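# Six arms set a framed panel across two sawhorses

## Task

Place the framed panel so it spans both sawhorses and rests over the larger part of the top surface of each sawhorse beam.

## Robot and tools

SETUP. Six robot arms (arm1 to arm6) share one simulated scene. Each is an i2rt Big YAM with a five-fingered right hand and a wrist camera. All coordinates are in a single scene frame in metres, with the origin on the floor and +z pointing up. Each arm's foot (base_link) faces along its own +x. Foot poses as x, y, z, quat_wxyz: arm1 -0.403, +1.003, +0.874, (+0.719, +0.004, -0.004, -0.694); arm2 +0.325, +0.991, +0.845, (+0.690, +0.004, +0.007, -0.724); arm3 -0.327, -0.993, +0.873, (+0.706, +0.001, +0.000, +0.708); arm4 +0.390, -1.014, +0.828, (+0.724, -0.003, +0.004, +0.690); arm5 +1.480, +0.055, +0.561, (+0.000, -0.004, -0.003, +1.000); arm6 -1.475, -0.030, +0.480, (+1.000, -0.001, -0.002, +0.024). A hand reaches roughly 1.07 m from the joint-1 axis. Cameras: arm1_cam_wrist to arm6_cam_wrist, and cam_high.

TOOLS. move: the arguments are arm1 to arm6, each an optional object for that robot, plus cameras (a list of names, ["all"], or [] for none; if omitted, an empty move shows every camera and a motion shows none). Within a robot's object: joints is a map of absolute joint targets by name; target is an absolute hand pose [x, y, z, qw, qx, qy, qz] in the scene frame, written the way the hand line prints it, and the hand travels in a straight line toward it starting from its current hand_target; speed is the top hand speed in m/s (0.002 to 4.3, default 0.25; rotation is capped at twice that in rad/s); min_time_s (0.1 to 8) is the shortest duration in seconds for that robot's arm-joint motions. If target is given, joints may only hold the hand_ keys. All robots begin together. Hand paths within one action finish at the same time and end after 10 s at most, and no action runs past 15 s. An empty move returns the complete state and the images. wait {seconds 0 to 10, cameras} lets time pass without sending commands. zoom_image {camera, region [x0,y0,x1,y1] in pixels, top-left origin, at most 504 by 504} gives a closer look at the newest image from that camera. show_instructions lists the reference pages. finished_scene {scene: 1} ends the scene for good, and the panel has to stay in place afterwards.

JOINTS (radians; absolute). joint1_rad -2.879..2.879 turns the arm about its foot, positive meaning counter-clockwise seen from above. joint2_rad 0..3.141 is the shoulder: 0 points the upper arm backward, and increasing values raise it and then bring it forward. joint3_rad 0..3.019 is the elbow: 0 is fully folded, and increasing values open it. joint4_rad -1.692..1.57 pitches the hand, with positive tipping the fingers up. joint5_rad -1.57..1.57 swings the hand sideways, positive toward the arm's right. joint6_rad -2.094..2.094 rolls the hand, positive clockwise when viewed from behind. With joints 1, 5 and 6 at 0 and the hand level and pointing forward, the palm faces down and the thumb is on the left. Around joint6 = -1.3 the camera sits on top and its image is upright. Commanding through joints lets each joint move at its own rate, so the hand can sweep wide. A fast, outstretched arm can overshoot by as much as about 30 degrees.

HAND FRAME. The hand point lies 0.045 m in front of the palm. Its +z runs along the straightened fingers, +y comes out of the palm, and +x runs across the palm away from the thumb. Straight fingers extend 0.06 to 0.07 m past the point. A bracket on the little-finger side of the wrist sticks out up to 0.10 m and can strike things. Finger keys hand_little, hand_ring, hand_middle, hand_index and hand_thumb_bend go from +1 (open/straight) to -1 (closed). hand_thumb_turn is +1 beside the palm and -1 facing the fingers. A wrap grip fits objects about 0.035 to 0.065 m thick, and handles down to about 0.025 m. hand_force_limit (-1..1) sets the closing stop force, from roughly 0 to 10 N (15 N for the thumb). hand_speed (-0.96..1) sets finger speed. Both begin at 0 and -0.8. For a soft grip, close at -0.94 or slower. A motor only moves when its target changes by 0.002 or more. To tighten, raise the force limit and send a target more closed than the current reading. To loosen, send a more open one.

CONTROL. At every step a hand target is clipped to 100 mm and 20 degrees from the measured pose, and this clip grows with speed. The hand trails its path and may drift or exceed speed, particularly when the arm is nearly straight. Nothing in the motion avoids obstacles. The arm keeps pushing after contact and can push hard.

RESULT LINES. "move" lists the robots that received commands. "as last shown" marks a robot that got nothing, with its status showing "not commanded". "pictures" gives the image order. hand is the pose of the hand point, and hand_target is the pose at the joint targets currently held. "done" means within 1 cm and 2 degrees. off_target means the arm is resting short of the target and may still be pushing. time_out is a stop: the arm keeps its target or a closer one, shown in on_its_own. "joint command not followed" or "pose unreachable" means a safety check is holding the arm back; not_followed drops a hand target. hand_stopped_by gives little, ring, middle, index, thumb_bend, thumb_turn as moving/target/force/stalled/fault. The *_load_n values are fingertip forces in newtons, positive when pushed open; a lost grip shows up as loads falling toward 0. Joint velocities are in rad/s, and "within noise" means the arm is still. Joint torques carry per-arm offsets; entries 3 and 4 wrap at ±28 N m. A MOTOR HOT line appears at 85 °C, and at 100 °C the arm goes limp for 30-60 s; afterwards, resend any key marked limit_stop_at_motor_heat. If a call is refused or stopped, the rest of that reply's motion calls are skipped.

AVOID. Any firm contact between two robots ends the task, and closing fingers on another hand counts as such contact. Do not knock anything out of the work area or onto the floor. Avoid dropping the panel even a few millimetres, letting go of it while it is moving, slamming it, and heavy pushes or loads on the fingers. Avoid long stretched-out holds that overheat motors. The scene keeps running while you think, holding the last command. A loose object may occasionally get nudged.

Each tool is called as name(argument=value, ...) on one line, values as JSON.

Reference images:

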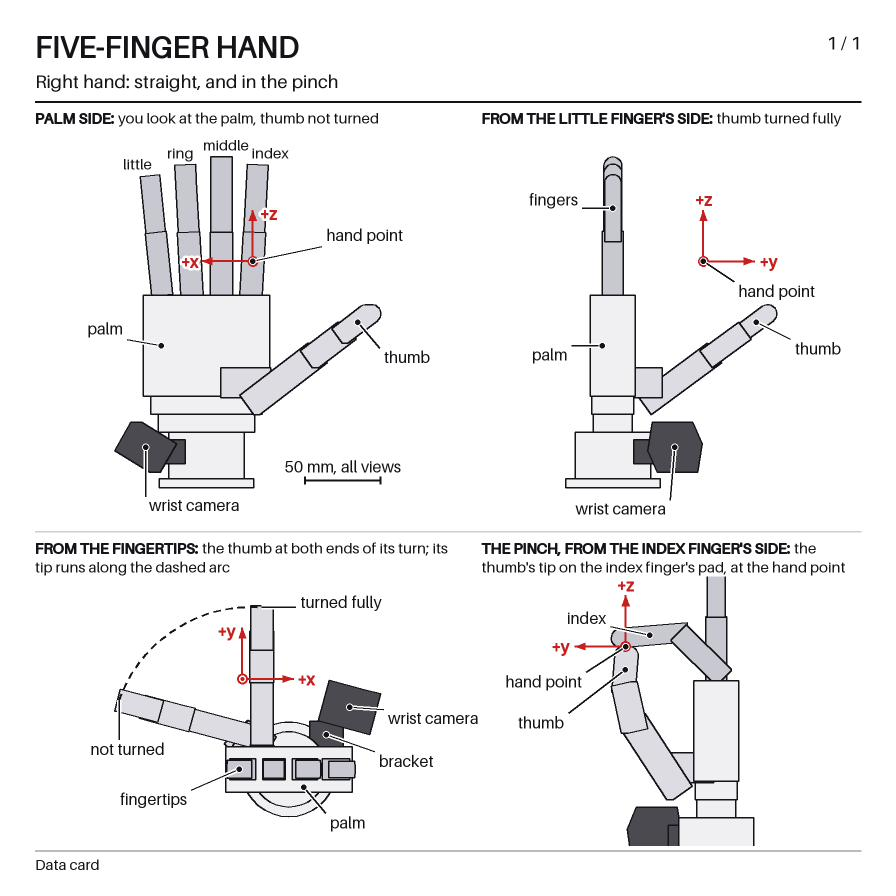

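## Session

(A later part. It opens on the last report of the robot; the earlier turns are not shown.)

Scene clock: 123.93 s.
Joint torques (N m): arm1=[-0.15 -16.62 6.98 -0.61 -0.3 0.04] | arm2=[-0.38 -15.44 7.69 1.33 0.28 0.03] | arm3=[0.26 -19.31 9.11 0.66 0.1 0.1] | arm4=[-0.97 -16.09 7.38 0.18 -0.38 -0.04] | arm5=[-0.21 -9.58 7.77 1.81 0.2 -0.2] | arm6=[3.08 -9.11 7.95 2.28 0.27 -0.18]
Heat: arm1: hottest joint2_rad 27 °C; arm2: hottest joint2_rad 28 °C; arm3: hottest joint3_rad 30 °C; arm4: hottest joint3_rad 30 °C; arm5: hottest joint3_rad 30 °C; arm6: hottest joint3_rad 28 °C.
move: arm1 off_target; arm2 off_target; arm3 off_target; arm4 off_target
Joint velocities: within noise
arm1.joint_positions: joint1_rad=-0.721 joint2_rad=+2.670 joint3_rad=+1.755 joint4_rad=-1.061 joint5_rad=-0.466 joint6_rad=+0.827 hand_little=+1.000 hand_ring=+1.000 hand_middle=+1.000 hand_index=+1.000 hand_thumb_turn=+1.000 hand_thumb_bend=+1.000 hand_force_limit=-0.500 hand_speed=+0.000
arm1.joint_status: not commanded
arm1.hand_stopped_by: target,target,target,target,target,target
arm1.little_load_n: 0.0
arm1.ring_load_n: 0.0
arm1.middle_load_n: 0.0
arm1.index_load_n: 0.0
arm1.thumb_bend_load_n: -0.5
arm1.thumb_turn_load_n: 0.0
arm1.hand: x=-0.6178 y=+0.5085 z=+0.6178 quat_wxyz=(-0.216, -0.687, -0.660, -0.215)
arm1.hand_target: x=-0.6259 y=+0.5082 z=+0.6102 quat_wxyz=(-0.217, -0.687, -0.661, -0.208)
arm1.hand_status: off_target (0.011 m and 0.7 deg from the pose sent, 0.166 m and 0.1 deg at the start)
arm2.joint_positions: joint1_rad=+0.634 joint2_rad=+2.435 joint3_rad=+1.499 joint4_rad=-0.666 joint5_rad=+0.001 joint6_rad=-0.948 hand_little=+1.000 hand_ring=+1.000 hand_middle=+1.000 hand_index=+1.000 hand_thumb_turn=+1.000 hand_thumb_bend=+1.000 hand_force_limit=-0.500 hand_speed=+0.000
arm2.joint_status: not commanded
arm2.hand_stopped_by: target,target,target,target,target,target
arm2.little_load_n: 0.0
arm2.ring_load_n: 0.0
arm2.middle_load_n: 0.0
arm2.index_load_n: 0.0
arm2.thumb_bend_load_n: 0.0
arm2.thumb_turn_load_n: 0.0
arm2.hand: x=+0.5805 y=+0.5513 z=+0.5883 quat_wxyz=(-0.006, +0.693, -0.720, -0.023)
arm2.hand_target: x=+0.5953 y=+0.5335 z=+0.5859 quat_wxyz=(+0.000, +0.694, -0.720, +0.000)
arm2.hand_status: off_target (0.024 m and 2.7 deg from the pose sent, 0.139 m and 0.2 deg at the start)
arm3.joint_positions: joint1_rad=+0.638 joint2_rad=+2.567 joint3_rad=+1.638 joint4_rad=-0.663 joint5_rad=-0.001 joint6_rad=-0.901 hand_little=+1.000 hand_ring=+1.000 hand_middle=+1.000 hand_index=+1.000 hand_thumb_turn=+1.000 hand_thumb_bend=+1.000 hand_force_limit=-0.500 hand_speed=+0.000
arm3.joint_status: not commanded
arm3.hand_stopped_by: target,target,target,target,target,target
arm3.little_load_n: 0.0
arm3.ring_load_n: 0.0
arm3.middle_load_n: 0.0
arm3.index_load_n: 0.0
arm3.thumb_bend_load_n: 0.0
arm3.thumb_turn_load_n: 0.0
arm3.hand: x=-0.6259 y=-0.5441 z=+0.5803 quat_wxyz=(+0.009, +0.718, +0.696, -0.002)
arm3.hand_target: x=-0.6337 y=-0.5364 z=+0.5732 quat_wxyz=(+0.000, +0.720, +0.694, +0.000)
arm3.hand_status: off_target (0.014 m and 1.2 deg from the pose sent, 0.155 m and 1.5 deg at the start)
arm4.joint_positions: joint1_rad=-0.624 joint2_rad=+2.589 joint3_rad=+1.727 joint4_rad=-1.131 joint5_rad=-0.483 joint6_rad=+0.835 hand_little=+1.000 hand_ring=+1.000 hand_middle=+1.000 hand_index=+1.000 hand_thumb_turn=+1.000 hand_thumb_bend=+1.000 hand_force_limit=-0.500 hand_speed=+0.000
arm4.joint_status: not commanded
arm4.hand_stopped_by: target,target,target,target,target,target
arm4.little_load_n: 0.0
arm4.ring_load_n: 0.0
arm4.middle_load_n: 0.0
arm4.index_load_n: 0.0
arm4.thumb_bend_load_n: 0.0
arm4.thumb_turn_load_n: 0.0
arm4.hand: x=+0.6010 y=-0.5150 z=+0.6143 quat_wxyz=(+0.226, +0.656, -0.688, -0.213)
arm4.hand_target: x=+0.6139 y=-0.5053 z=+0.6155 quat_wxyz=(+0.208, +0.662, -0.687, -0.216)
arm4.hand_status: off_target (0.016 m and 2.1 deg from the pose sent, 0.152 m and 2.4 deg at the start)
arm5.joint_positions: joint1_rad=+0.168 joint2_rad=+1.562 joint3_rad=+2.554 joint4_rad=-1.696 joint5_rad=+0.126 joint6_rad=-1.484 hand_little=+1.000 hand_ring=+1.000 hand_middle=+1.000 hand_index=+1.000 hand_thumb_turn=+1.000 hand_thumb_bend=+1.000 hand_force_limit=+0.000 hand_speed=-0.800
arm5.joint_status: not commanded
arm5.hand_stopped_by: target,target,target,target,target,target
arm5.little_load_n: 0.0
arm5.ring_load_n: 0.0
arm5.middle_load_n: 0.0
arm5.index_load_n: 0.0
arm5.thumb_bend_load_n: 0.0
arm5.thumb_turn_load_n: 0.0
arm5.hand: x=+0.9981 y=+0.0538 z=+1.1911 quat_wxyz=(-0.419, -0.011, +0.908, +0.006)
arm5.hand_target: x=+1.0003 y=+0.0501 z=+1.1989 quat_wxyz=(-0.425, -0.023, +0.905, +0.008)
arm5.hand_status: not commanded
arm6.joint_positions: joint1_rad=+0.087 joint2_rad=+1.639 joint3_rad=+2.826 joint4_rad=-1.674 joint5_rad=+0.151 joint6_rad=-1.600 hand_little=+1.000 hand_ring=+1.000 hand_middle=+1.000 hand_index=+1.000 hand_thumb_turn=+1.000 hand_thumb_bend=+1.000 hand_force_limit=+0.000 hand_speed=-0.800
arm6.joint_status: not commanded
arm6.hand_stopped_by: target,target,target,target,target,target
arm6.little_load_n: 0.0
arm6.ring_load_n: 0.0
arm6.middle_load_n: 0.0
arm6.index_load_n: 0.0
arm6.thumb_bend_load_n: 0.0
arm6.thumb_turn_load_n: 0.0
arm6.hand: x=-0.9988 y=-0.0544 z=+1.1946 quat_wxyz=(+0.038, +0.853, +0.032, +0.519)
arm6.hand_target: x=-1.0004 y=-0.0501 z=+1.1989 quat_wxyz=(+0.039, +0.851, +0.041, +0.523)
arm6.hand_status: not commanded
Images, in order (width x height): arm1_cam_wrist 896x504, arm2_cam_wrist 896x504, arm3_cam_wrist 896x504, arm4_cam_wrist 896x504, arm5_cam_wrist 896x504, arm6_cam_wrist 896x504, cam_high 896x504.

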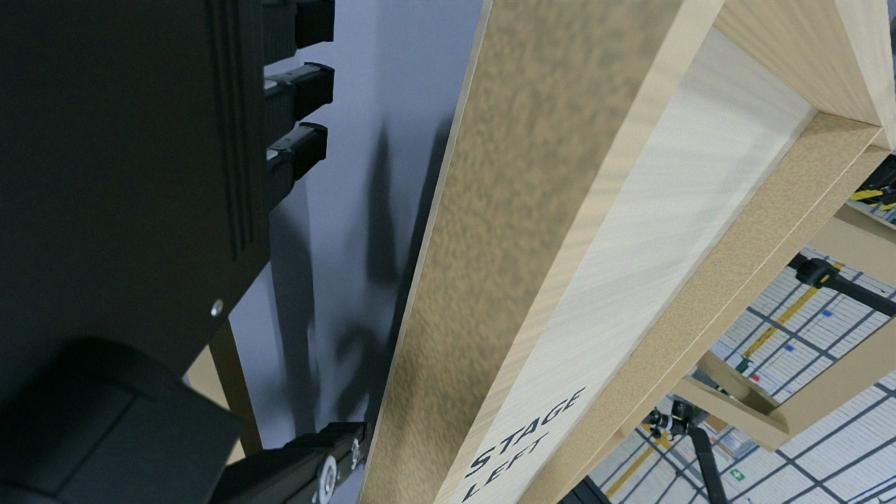

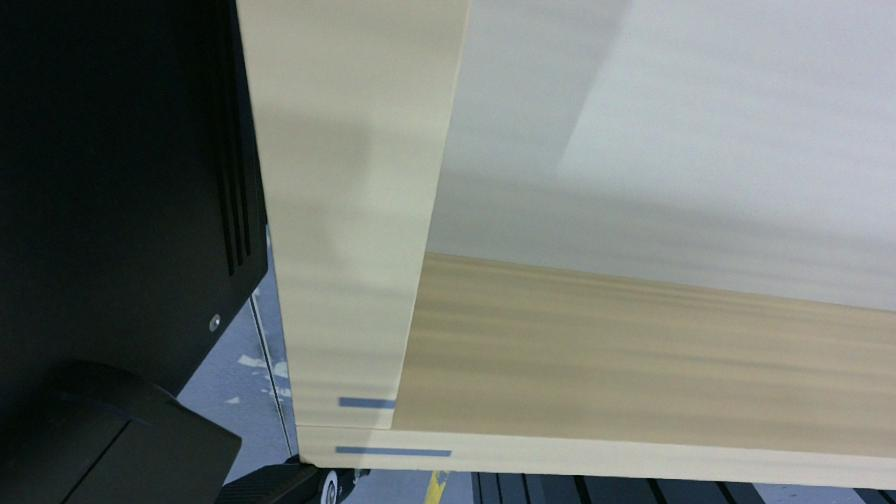

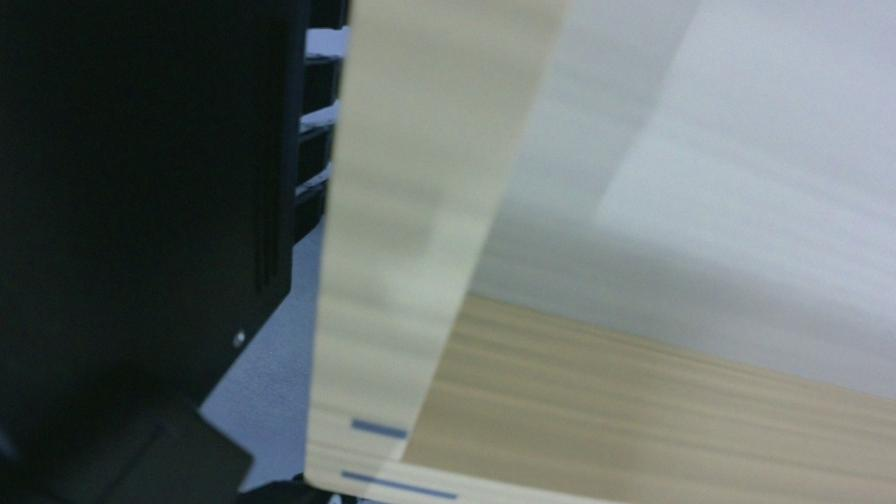

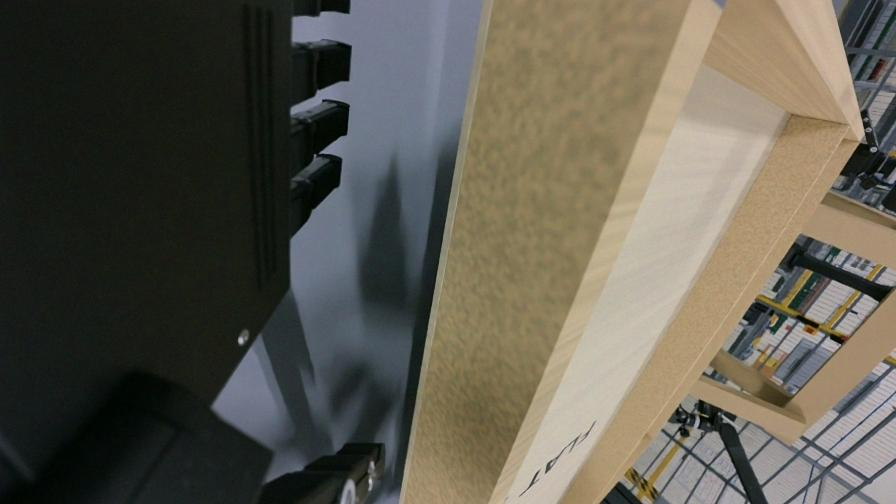

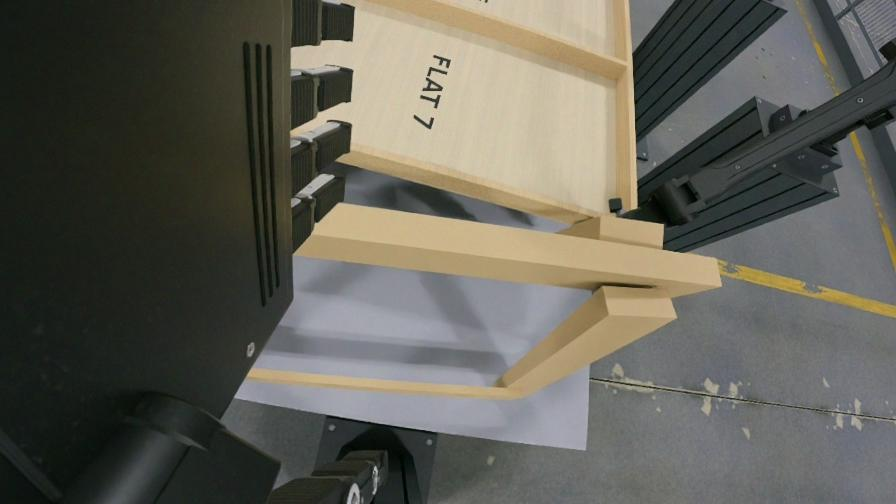

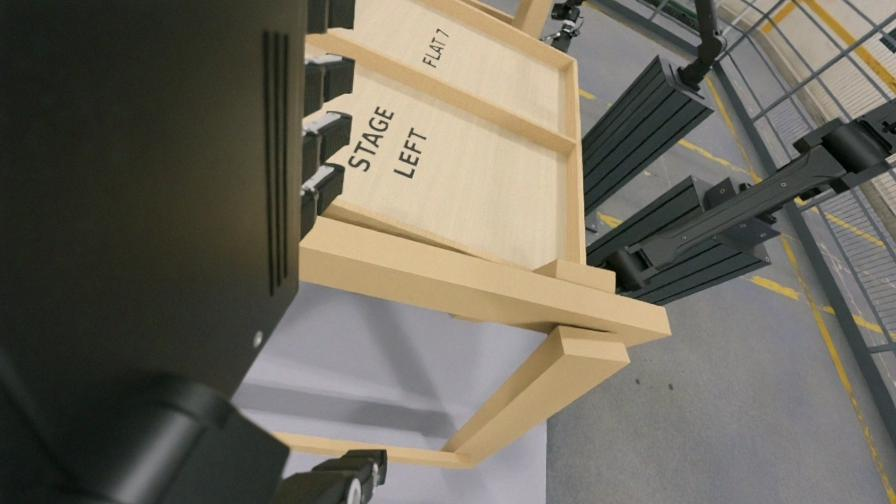

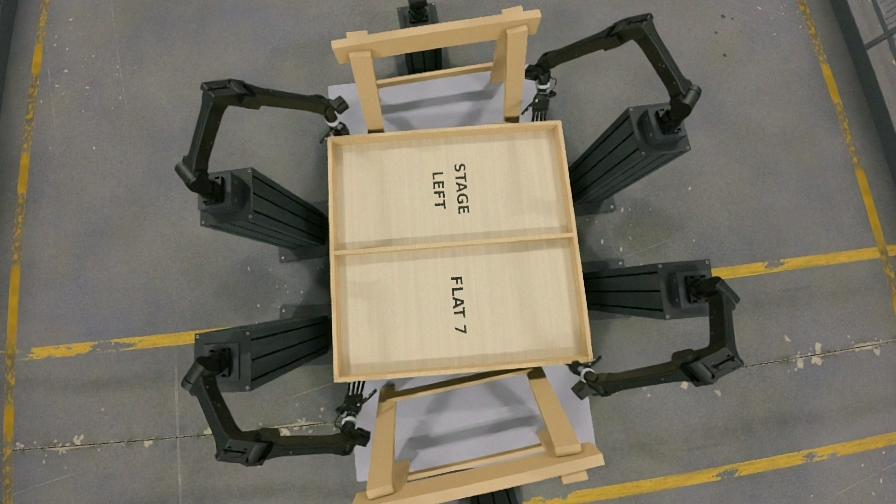

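move(arm1={"target": [-0.573, 0.512, 0.598, 0.2166, 0.6871, 0.6615, 0.2086], "speed": 0.06}, arm2={"target": [0.5966, 0.533, 0.580, 0, 0.6936, -0.7204, 0], "speed": 0.06}, arm4={"target": [0.567, -0.507, 0.605, 0.2086, 0.6615, -0.6871, -0.2166], "speed": 0.06}, cameras=["arm1_cam_wrist", "arm4_cam_wrist"])

Scene clock: 127.93 s.
Joint torques (N m): arm1=[1.79 -17.96 4.31 -0.47 -0.54 0.22] | arm2=[-0.26 -14.62 8.13 1.55 0.27 0.04] | arm3=[-0.09 -19.72 9.09 0.72 0.07 0.08] | arm4=[0.03 -17.55 3.6 0.29 -0.53 0.1] | arm5=[-0.03 -8.82 7.82 1.48 0.17 -0.25] | arm6=[3.08 -9.11 7.95 2.28 0.28 -0.17]
Heat: arm1: hottest joint2_rad 27 °C; arm2: hottest joint2_rad 29 °C; arm3: hottest joint3_rad 31 °C; arm4: hottest joint3_rad 30 °C; arm5: hottest joint3_rad 30 °C; arm6: hottest joint3_rad 28 °C.
move: arm1 done; arm2 off_target; arm4 off_target
Joint velocities: within noise
arm1.joint_positions: joint1_rad=-0.674 joint2_rad=+2.670 joint3_rad=+1.639 joint4_rad=-0.923 joint5_rad=-0.486 joint6_rad=+0.879 hand_little=+1.000 hand_ring=+1.000 hand_middle=+1.000 hand_index=+1.000 hand_thumb_turn=+1.000 hand_thumb_bend=+1.000 hand_force_limit=-0.500 hand_speed=+0.000
arm1.joint_status: not commanded
arm1.hand_stopped_by: target,target,target,target,target,target
arm1.little_load_n: 0.0
arm1.ring_load_n: 0.0
arm1.middle_load_n: 0.0
arm1.index_load_n: 0.0
arm1.thumb_bend_load_n: 0.0
arm1.thumb_turn_load_n: 0.0
arm1.hand: x=-0.5742 y=+0.5193 z=+0.5928 quat_wxyz=(-0.216, -0.688, -0.659, -0.216)
arm1.hand_target: x=-0.5728 y=+0.5121 z=+0.5980 quat_wxyz=(-0.217, -0.687, -0.661, -0.209)
arm1.hand_status: done (0.009 m and 0.9 deg from the pose sent, 0.049 m and 0.7 deg at the start)
arm2.joint_positions: joint1_rad=+0.634 joint2_rad=+2.435 joint3_rad=+1.499 joint4_rad=-0.666 joint5_rad=+0.001 joint6_rad=-0.948 hand_little=+1.000 hand_ring=+1.000 hand_middle=+1.000 hand_index=+1.000 hand_thumb_turn=+1.000 hand_thumb_bend=+1.000 hand_force_limit=-0.500 hand_speed=+0.000
arm2.joint_status: not commanded
arm2.hand_stopped_by: target,target,target,target,target,target
arm2.little_load_n: 0.0
arm2.ring_load_n: 0.0
arm2.middle_load_n: 0.0
arm2.index_load_n: 0.0
arm2.thumb_bend_load_n: 0.0
arm2.thumb_turn_load_n: 0.0
arm2.hand: x=+0.5806 y=+0.5511 z=+0.5883 quat_wxyz=(-0.006, +0.693, -0.720, -0.022)
arm2.hand_target: x=+0.5962 y=+0.5337 z=+0.5812 quat_wxyz=(+0.000, +0.694, -0.720, +0.000)
arm2.hand_status: off_target (0.026 m and 2.7 deg from the pose sent, 0.026 m and 2.7 deg at the start)
arm3, arm5, arm6: as last shown
arm4.joint_positions: joint1_rad=-0.576 joint2_rad=+2.583 joint3_rad=+1.644 joint4_rad=-1.011 joint5_rad=-0.503 joint6_rad=+0.883 hand_little=+1.000 hand_ring=+1.000 hand_middle=+1.000 hand_index=+1.000 hand_thumb_turn=+1.000 hand_thumb_bend=+1.000 hand_force_limit=-0.500 hand_speed=+0.000
arm4.joint_status: not commanded
arm4.hand_stopped_by: target,target,target,target,target,target
arm4.little_load_n: 0.0
arm4.ring_load_n: 0.0
arm4.middle_load_n: 0.0
arm4.index_load_n: 0.0
arm4.thumb_bend_load_n: 0.0
arm4.thumb_turn_load_n: 0.0
arm4.hand: x=+0.5669 y=-0.5128 z=+0.5959 quat_wxyz=(+0.216, +0.660, -0.687, -0.215)
arm4.hand_target: x=+0.5670 y=-0.5070 z=+0.6050 quat_wxyz=(+0.209, +0.661, -0.687, -0.217)
arm4.hand_status: off_target (0.011 m and 0.9 deg from the pose sent, 0.036 m and 2.1 deg at the start)
Images, in order (width x height): arm1_cam_wrist 896x504, arm4_cam_wrist 896x504.

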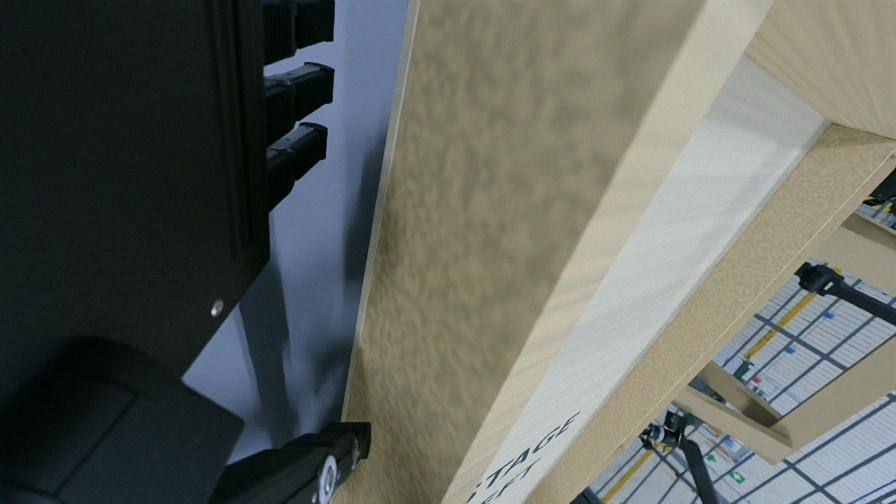

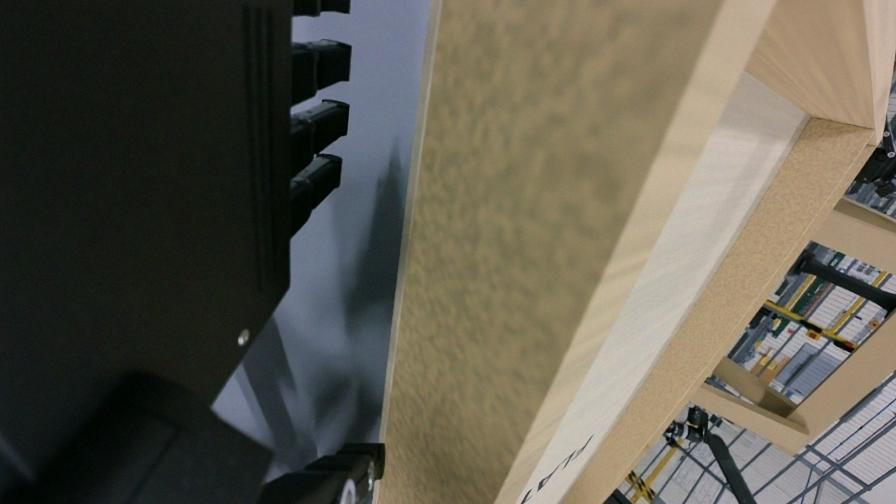

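move(arm1={"target": [-0.565, 0.509, 0.612, 0.2166, 0.6871, 0.6615, 0.2086], "speed": 0.06}, arm4={"target": [0.554, -0.507, 0.613, 0.2086, 0.6615, -0.6871, -0.2166], "speed": 0.06}, cameras=["arm1_cam_wrist", "arm4_cam_wrist"])

Scene clock: 130.13 s.
Joint torques (N m): arm1=[2.02 -17.79 4.18 -0.49 -0.55 0.22] | arm2=[-0.21 -14.62 8.13 1.54 0.27 0.04] | arm3=[0.44 -19.72 9.05 0.83 0.08 0.08] | arm4=[0.26 -17.44 3.44 0.32 -0.53 0.1] | arm5=[-0.62 -9.41 7.91 1.52 0.21 -0.16] | arm6=[3.08 -9.11 7.97 2.26 0.28 -0.18]
Heat: arm1: hottest joint2_rad 27 °C; arm2: hottest joint2_rad 29 °C; arm3: hottest joint3_rad 31 °C; arm4: hottest joint3_rad 30 °C; arm5: hottest joint3_rad 30 °C; arm6: hottest joint3_rad 28 °C.
move: arm1 done; arm4 done
Joint velocities: within noise
arm1.joint_positions: joint1_rad=-0.662 joint2_rad=+2.634 joint3_rad=+1.610 joint4_rad=-0.920 joint5_rad=-0.491 joint6_rad=+0.895 hand_little=+1.000 hand_ring=+1.000 hand_middle=+1.000 hand_index=+1.000 hand_thumb_turn=+1.000 hand_thumb_bend=+1.000 hand_force_limit=-0.500 hand_speed=+0.000
arm1.joint_status: not commanded
arm1.hand_stopped_by: target,target,target,target,target,target
arm1.little_load_n: 0.0
arm1.ring_load_n: 0.0
arm1.middle_load_n: 0.0
arm1.index_load_n: 0.0
arm1.thumb_bend_load_n: 0.0
arm1.thumb_turn_load_n: 0.0
arm1.hand: x=-0.5688 y=+0.5158 z=+0.6067 quat_wxyz=(-0.216, -0.689, -0.658, -0.214)
arm1.hand_target: x=-0.5649 y=+0.5091 z=+0.6119 quat_wxyz=(-0.217, -0.687, -0.662, -0.209)
arm1.hand_status: done (0.009 m and 0.8 deg from the pose sent, 0.024 m and 0.8 deg at the start)
arm2, arm3, arm5, arm6: as last shown
arm2.thumb_turn_load_n: 0.5
arm4.joint_positions: joint1_rad=-0.560 joint2_rad=+2.552 joint3_rad=+1.604 joint4_rad=-0.991 joint5_rad=-0.509 joint6_rad=+0.903 hand_little=+1.000 hand_ring=+1.000 hand_middle=+1.000 hand_index=+1.000 hand_thumb_turn=+1.000 hand_thumb_bend=+1.000 hand_force_limit=-0.500 hand_speed=+0.000
arm4.joint_status: not commanded
arm4.hand_stopped_by: target,target,target,target,target,target
arm4.little_load_n: 0.0
arm4.ring_load_n: 0.0
arm4.middle_load_n: 0.0
arm4.index_load_n: 0.0
arm4.thumb_bend_load_n: 0.0
arm4.thumb_turn_load_n: 0.0
arm4.hand: x=+0.5559 y=-0.5121 z=+0.6045 quat_wxyz=(+0.215, +0.659, -0.687, -0.216)
arm4.hand_target: x=+0.5540 y=-0.5071 z=+0.6128 quat_wxyz=(+0.209, +0.661, -0.687, -0.217)
arm4.hand_status: done (0.010 m and 0.8 deg from the pose sent, 0.022 m and 0.9 deg at the start)
Images, in order (width x height): arm1_cam_wrist 896x504, arm4_cam_wrist 896x504.

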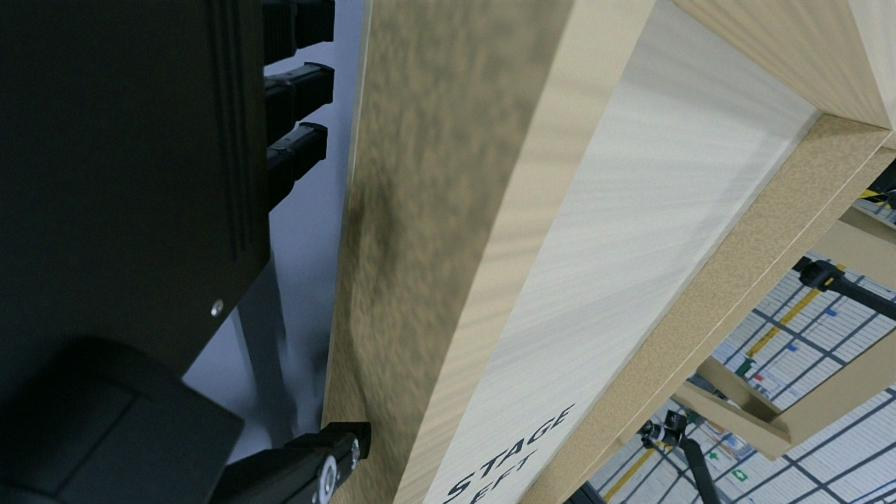

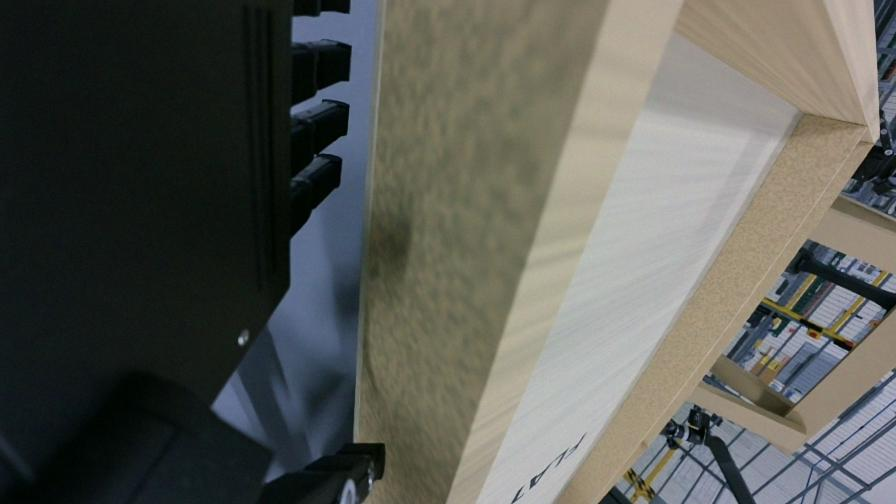

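move(arm1={"joints": {"hand_index": 0.15, "hand_middle": 0.15, "hand_ring": 0.15, "hand_little": 0.15, "hand_speed": -0.9, "hand_force_limit": -0.5}}, arm2={"joints": {"hand_index": -0.1, "hand_middle": -0.1, "hand_ring": -0.1, "hand_little": -0.1, "hand_speed": -0.9, "hand_force_limit": -0.5}}, arm3={"joints": {"hand_index": -0.1, "hand_middle": -0.1, "hand_ring": -0.1, "hand_little": -0.1, "hand_speed": -0.9, "hand_force_limit": -0.5}}, arm4={"joints": {"hand_index": 0.15, "hand_middle": 0.15, "hand_ring": 0.15, "hand_little": 0.15, "hand_speed": -0.9, "hand_force_limit": -0.5}}, cameras=["arm1_cam_wrist", "arm2_cam_wrist", "arm3_cam_wrist", "arm4_cam_wrist"])

Scene clock: 138.10 s.
Joint torques (N m): arm1=[1.9 -17.96 4.34 -0.88 -0.8 0.16] | arm2=[-0.26 -14.8 7.92 1.54 0.38 0.04] | arm3=[-0.62 -19.9 9.07 0.54 0.26 0.06] | arm4=[0.21 -17.44 3.62 -0.01 -0.73 0.05] | arm5=[-0.26 -9.7 7.8 1.74 0.19 -0.23] | arm6=[3.08 -9.11 7.97 2.26 0.28 -0.18]
Heat: arm1: hottest joint2_rad 29 °C; arm2: hottest joint2_rad 30 °C; arm3: hottest joint3_rad 32 °C; arm4: hottest joint3_rad 29 °C; arm5: hottest joint3_rad 30 °C; arm6: hottest joint3_rad 28 °C.
move: arm1 off_target; arm2 off_target; arm3 off_target; arm4 off_target
Joint velocities: within noise
arm1.joint_positions: joint1_rad=-0.662 joint2_rad=+2.634 joint3_rad=+1.608 joint4_rad=-0.910 joint5_rad=-0.485 joint6_rad=+0.901 hand_little=+0.284 hand_ring=+0.266 hand_middle=+0.248 hand_index=+0.229 hand_thumb_turn=+1.000 hand_thumb_bend=+1.000 hand_force_limit=-0.500 hand_speed=-0.900
arm1.joint_status: hand_little off_target (ended at +0.284, target +0.150); hand_ring off_target (ended at +0.266, target +0.150); hand_middle off_target (ended at +0.248, target +0.150); hand_index off_target (ended at +0.229, target +0.150); the others done
arm1.hand_stopped_by: force,force,force,force,target,target
arm1.little_load_n: 0.0
arm1.ring_load_n: 0.0
arm1.middle_load_n: 1.0
arm1.index_load_n: 3.5
arm1.thumb_bend_load_n: 0.0
arm1.thumb_turn_load_n: 0.0
arm1.hand: x=-0.5699 y=+0.5157 z=+0.6046 quat_wxyz=(-0.213, -0.691, -0.658, -0.211)
arm1.hand_target: x=-0.5649 y=+0.5090 z=+0.6119 quat_wxyz=(-0.217, -0.687, -0.662, -0.209)
arm1.hand_status: not commanded
arm2.joint_positions: joint1_rad=+0.634 joint2_rad=+2.438 joint3_rad=+1.501 joint4_rad=-0.666 joint5_rad=-0.001 joint6_rad=-0.948 hand_little=-0.100 hand_ring=-0.100 hand_middle=-0.079 hand_index=-0.023 hand_thumb_turn=+1.000 hand_thumb_bend=+1.000 hand_force_limit=-0.500 hand_speed=-0.900
arm2.joint_status: hand_middle off_target (ended at -0.079, target -0.100); hand_index off_target (ended at -0.023, target -0.100); the others done
arm2.hand_stopped_by: target,target,force,force,target,target
arm2.little_load_n: 0.0
arm2.ring_load_n: 0.5
arm2.middle_load_n: 2.5
arm2.index_load_n: 1.0
arm2.thumb_bend_load_n: 0.0
arm2.thumb_turn_load_n: -1.0
arm2.hand: x=+0.5811 y=+0.5513 z=+0.5871 quat_wxyz=(-0.008, +0.693, -0.720, -0.023)
arm2.hand_target: x=+0.5962 y=+0.5337 z=+0.5811 quat_wxyz=(+0.000, +0.694, -0.720, +0.000)
arm2.hand_status: not commanded
arm3.joint_positions: joint1_rad=+0.638 joint2_rad=+2.570 joint3_rad=+1.639 joint4_rad=-0.658 joint5_rad=-0.005 joint6_rad=-0.901 hand_little=-0.098 hand_ring=-0.079 hand_middle=-0.069 hand_index=-0.042 hand_thumb_turn=+1.000 hand_thumb_bend=+1.000 hand_force_limit=-0.500 hand_speed=-0.900
arm3.joint_status: hand_ring off_target (ended at -0.079, target -0.100); hand_middle off_target (ended at -0.069, target -0.100); hand_index off_target (ended at -0.042, target -0.100); the others done
arm3.hand_stopped_by: force,force,force,force,target,target
arm3.little_load_n: 2.5
arm3.ring_load_n: 2.0
arm3.middle_load_n: 1.5
arm3.index_load_n: 0.0
arm3.thumb_bend_load_n: 0.5
arm3.thumb_turn_load_n: 0.0
arm3.hand: x=-0.6269 y=-0.5440 z=+0.5785 quat_wxyz=(+0.008, +0.718, +0.696, -0.004)
arm3.hand_target: x=-0.6338 y=-0.5363 z=+0.5733 quat_wxyz=(+0.000, +0.720, +0.694, +0.000)
arm3.hand_status: not commanded
arm4.joint_positions: joint1_rad=-0.558 joint2_rad=+2.552 joint3_rad=+1.602 joint4_rad=-0.983 joint5_rad=-0.505 joint6_rad=+0.908 hand_little=+0.237 hand_ring=+0.219 hand_middle=+0.191 hand_index=+0.154 hand_thumb_turn=+1.000 hand_thumb_bend=+1.000 hand_force_limit=-0.500 hand_speed=-0.900
arm4.joint_status: hand_little off_target (ended at +0.237, target +0.150); hand_ring off_target (ended at +0.219, target +0.150); hand_middle off_target (ended at +0.191, target +0.150); the others done
arm4.hand_stopped_by: force,force,force,force,target,target
arm4.little_load_n: 0.0
arm4.ring_load_n: 0.0
arm4.middle_load_n: 2.0
arm4.index_load_n: 3.0
arm4.thumb_bend_load_n: 0.0
arm4.thumb_turn_load_n: 0.0
arm4.hand: x=+0.5556 y=-0.5118 z=+0.6028 quat_wxyz=(+0.213, +0.660, -0.688, -0.214)
arm4.hand_target: x=+0.5539 y=-0.5071 z=+0.6128 quat_wxyz=(+0.209, +0.662, -0.687, -0.217)
arm4.hand_status: not commanded
arm5, arm6: as last shown
Images, in order (width x height): arm1_cam_wrist 896x504, arm2_cam_wrist 896x504, arm3_cam_wrist 896x504, arm4_cam_wrist 896x504.

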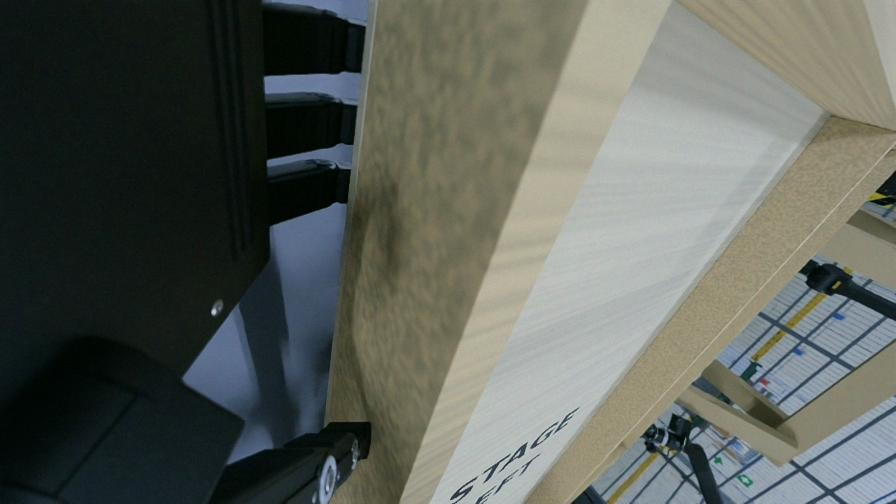

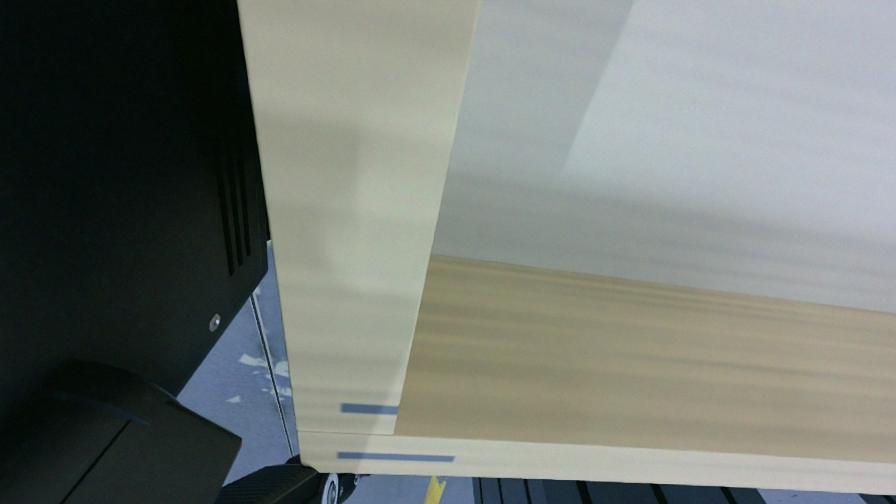

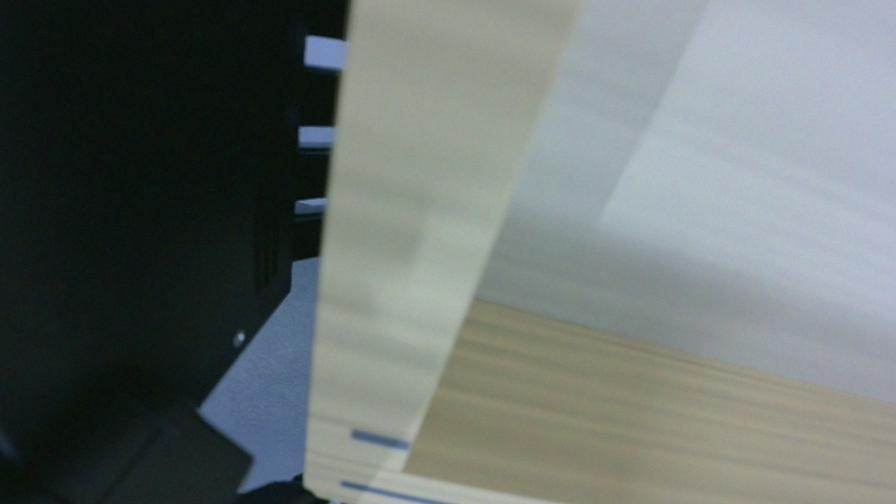

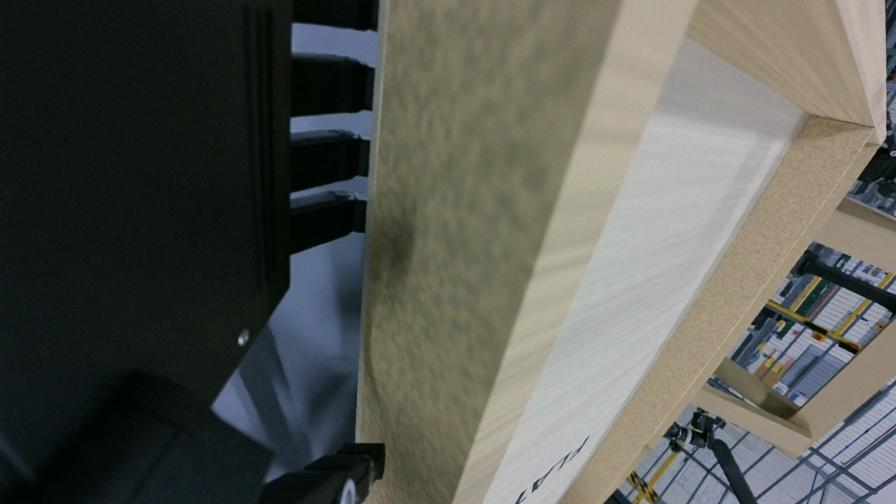

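move(arm1={"target": [-0.565, 0.509, 0.652, 0.2166, 0.6871, 0.6615, 0.2086], "speed": 0.04}, arm2={"target": [0.5966, 0.533, 0.621, 0, 0.6936, -0.7204, 0], "speed": 0.04}, arm3={"target": [-0.634, -0.536, 0.613, 0, 0.7204, 0.6936, 0], "speed": 0.04}, arm4={"target": [0.554, -0.507, 0.653, 0.2086, 0.6615, -0.6871, -0.2166], "speed": 0.04}, cameras=["arm1_cam_wrist", "arm2_cam_wrist", "arm3_cam_wrist", "arm4_cam_wrist", "arm5_cam_wrist", "arm6_cam_wrist", "cam_high"])

Scene clock: 140.23 s.
Joint torques (N m): arm1=[1.61 -22.18 2.54 -2.78 -1.4 -0.05] | arm2=[-0.21 -20.84 5.41 -0.21 0.38 0.04] | arm3=[-0.15 -26.75 5.68 -0.99 0.31 0.06] | arm4=[-0.44 -21.48 2.43 -2.24 -1.57 -0.17] | arm5=[-0.32 -10.05 7.69 1.69 0.21 -0.18] | arm6=[3.08 -9.17 7.97 2.28 0.27 -0.18]
Heat: arm1: hottest joint2_rad 29 °C; arm2: hottest joint2_rad 30 °C; arm3: hottest joint3_rad 32 °C; arm4: hottest joint3_rad 29 °C; arm5: hottest joint3_rad 30 °C; arm6: hottest joint3_rad 28 °C.
move: arm1 off_target; arm2 off_target; arm3 off_target; arm4 off_target
Joint velocities: within noise
arm1.joint_positions: joint1_rad=-0.657 joint2_rad=+2.615 joint3_rad=+1.584 joint4_rad=-0.891 joint5_rad=-0.470 joint6_rad=+0.924 hand_little=+0.284 hand_ring=+0.266 hand_middle=+0.248 hand_index=+0.229 hand_thumb_turn=+1.000 hand_thumb_bend=+1.000 hand_force_limit=-0.500 hand_speed=-0.900
arm1.joint_status: not commanded
arm1.hand_stopped_by: force,force,force,force,target,target
arm1.little_load_n: 2.5
arm1.ring_load_n: 3.5
arm1.middle_load_n: 4.5
arm1.index_load_n: 6.0
arm1.thumb_bend_load_n: 0.0
arm1.thumb_turn_load_n: 0.0
arm1.hand: x=-0.5685 y=+0.5163 z=+0.6068 quat_wxyz=(-0.205, -0.697, -0.656, -0.207)
arm1.hand_target: x=-0.5647 y=+0.5089 z=+0.6487 quat_wxyz=(-0.217, -0.687, -0.661, -0.209)
arm1.hand_status: off_target (0.046 m and 1.9 deg from the pose sent, 0.048 m and 0.7 deg at the start)
arm2.joint_positions: joint1_rad=+0.634 joint2_rad=+2.435 joint3_rad=+1.501 joint4_rad=-0.674 joint5_rad=-0.001 joint6_rad=-0.948 hand_little=-0.100 hand_ring=-0.100 hand_middle=-0.079 hand_index=-0.023 hand_thumb_turn=+1.000 hand_thumb_bend=+1.000 hand_force_limit=-0.500 hand_speed=-0.900
arm2.joint_status: not commanded
arm2.hand_stopped_by: target,target,force,force,target,target
arm2.little_load_n: 0.0
arm2.ring_load_n: 1.0
arm2.middle_load_n: 3.5
arm2.index_load_n: 1.5
arm2.thumb_bend_load_n: 0.0
arm2.thumb_turn_load_n: 0.0
arm2.hand: x=+0.5804 y=+0.5522 z=+0.5890 quat_wxyz=(-0.008, +0.693, -0.720, -0.025)
arm2.hand_target: x=+0.5961 y=+0.5338 z=+0.6203 quat_wxyz=(+0.000, +0.694, -0.720, +0.000)
arm2.hand_status: off_target (0.041 m and 3.0 deg from the pose sent, 0.041 m and 2.7 deg at the start)
arm3.joint_positions: joint1_rad=+0.638 joint2_rad=+2.568 joint3_rad=+1.639 joint4_rad=-0.662 joint5_rad=-0.007 joint6_rad=-0.901 hand_little=-0.098 hand_ring=-0.079 hand_middle=-0.069 hand_index=-0.042 hand_thumb_turn=+1.000 hand_thumb_bend=+1.000 hand_force_limit=-0.500 hand_speed=-0.900
arm3.joint_status: not commanded
arm3.hand_stopped_by: force,force,force,force,target,target
arm3.little_load_n: 3.5
arm3.ring_load_n: 3.0
arm3.middle_load_n: 2.0
arm3.index_load_n: 0.5
arm3.thumb_bend_load_n: 0.5
arm3.thumb_turn_load_n: 0.0
arm3.hand: x=-0.6270 y=-0.5444 z=+0.5799 quat_wxyz=(+0.009, +0.718, +0.696, -0.005)
arm3.hand_target: x=-0.6339 y=-0.5361 z=+0.6116 quat_wxyz=(+0.000, +0.720, +0.694, +0.000)
arm3.hand_status: off_target (0.035 m and 1.2 deg from the pose sent, 0.036 m and 1.1 deg at the start)
arm4.joint_positions: joint1_rad=-0.551 joint2_rad=+2.531 joint3_rad=+1.583 joint4_rad=-0.973 joint5_rad=-0.486 joint6_rad=+0.935 hand_little=+0.237 hand_ring=+0.220 hand_middle=+0.191 hand_index=+0.154 hand_thumb_turn=+1.000 hand_thumb_bend=+1.000 hand_force_limit=-0.500 hand_speed=-0.900
arm4.joint_status: not commanded
arm4.hand_stopped_by: force,force,force,force,target,target
arm4.little_load_n: 5.0
arm4.ring_load_n: 4.5
arm4.middle_load_n: 5.5
arm4.index_load_n: 6.5
arm4.thumb_bend_load_n: 0.0
arm4.thumb_turn_load_n: 0.0
arm4.hand: x=+0.5543 y=-0.5115 z=+0.6065 quat_wxyz=(+0.210, +0.658, -0.695, -0.202)
arm4.hand_target: x=+0.5537 y=-0.5066 z=+0.6497 quat_wxyz=(+0.208, +0.661, -0.687, -0.217)
arm4.hand_status: off_target (0.047 m and 1.9 deg from the pose sent, 0.050 m and 0.6 deg at the start)
arm5, arm6: as last shown
arm5.thumb_turn_load_n: -0.5
Images, in order (width x height): arm1_cam_wrist 896x504, arm2_cam_wrist 896x504, arm3_cam_wrist 896x504, arm4_cam_wrist 896x504, arm5_cam_wrist 896x504, arm6_cam_wrist 896x504, cam_high 896x504.

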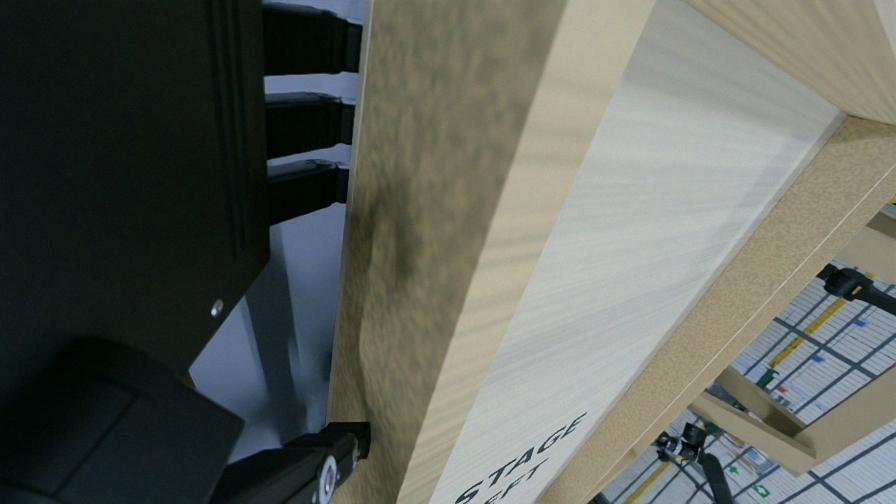

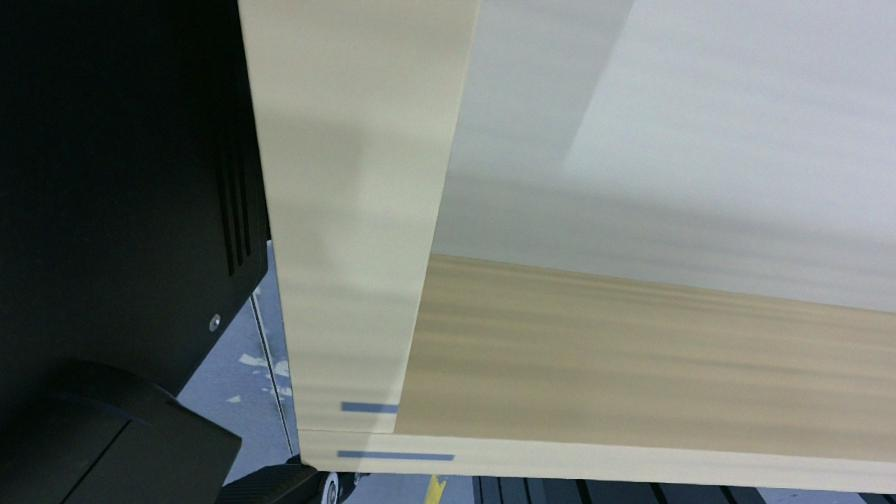

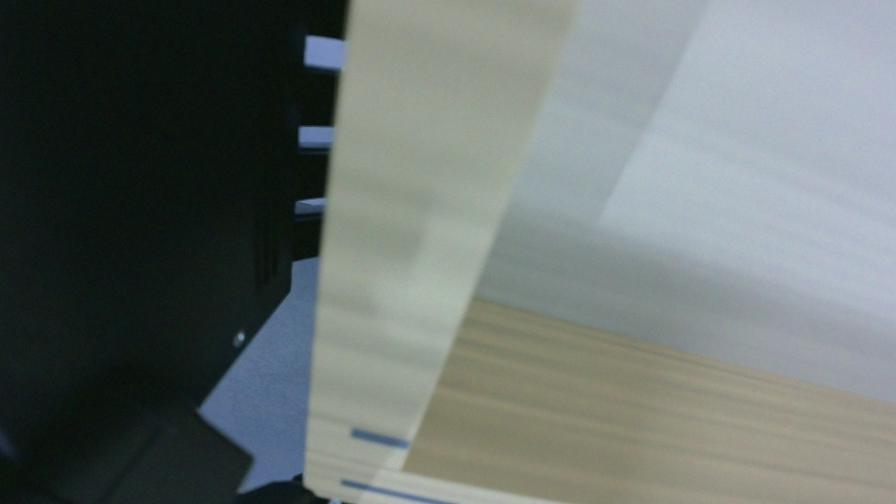

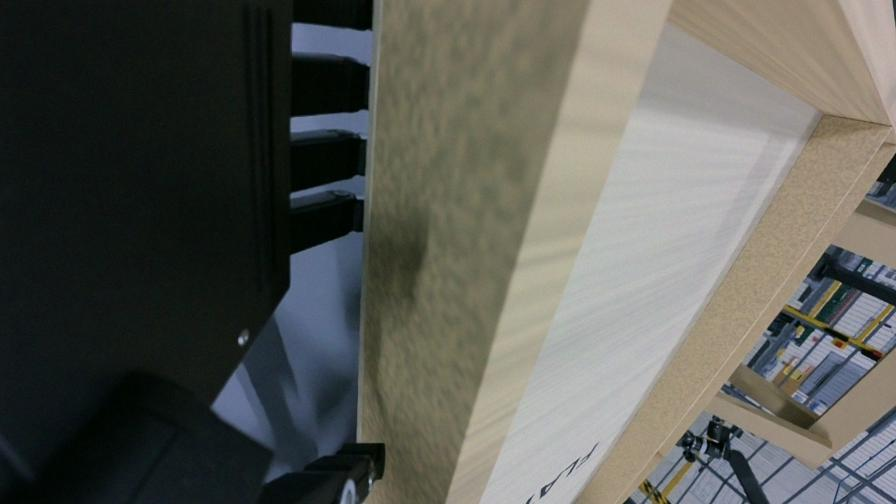

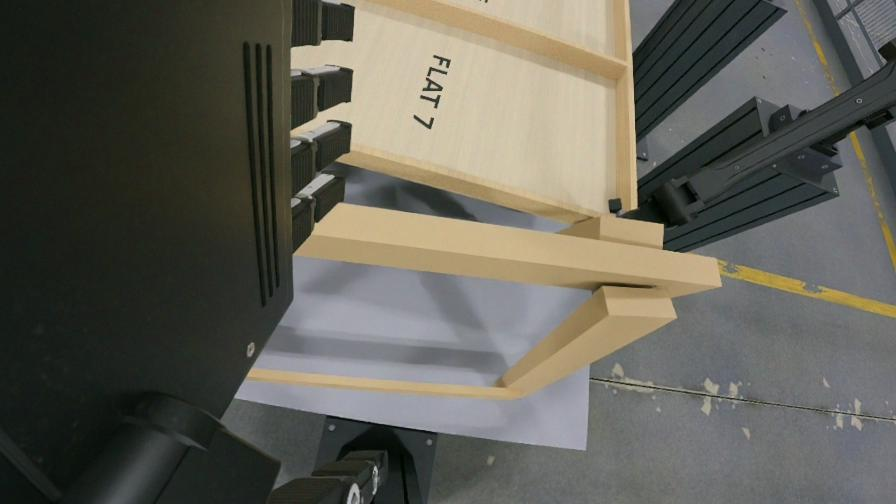

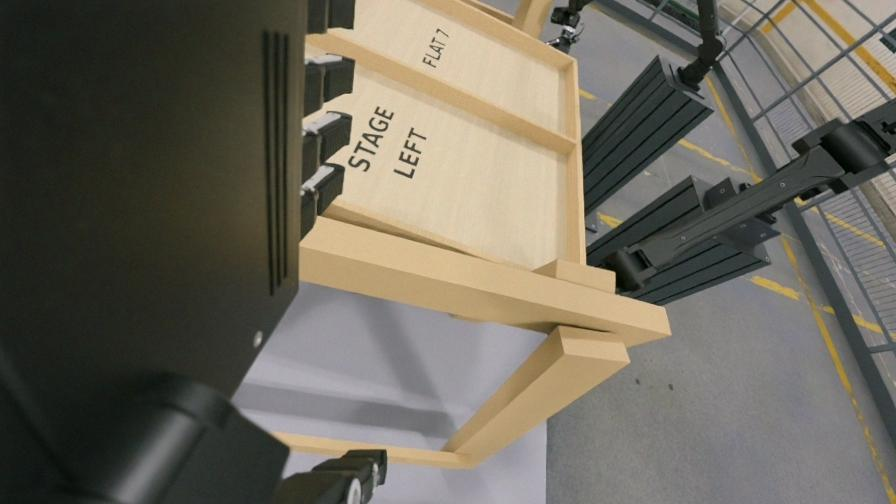

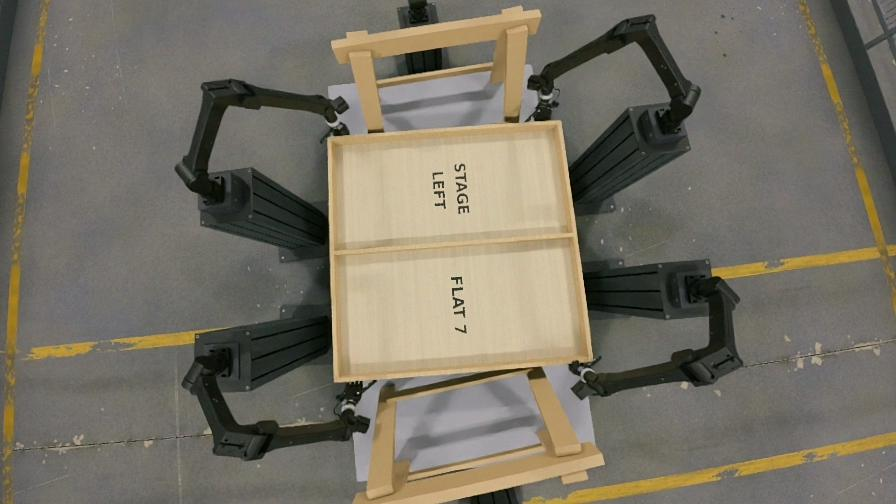

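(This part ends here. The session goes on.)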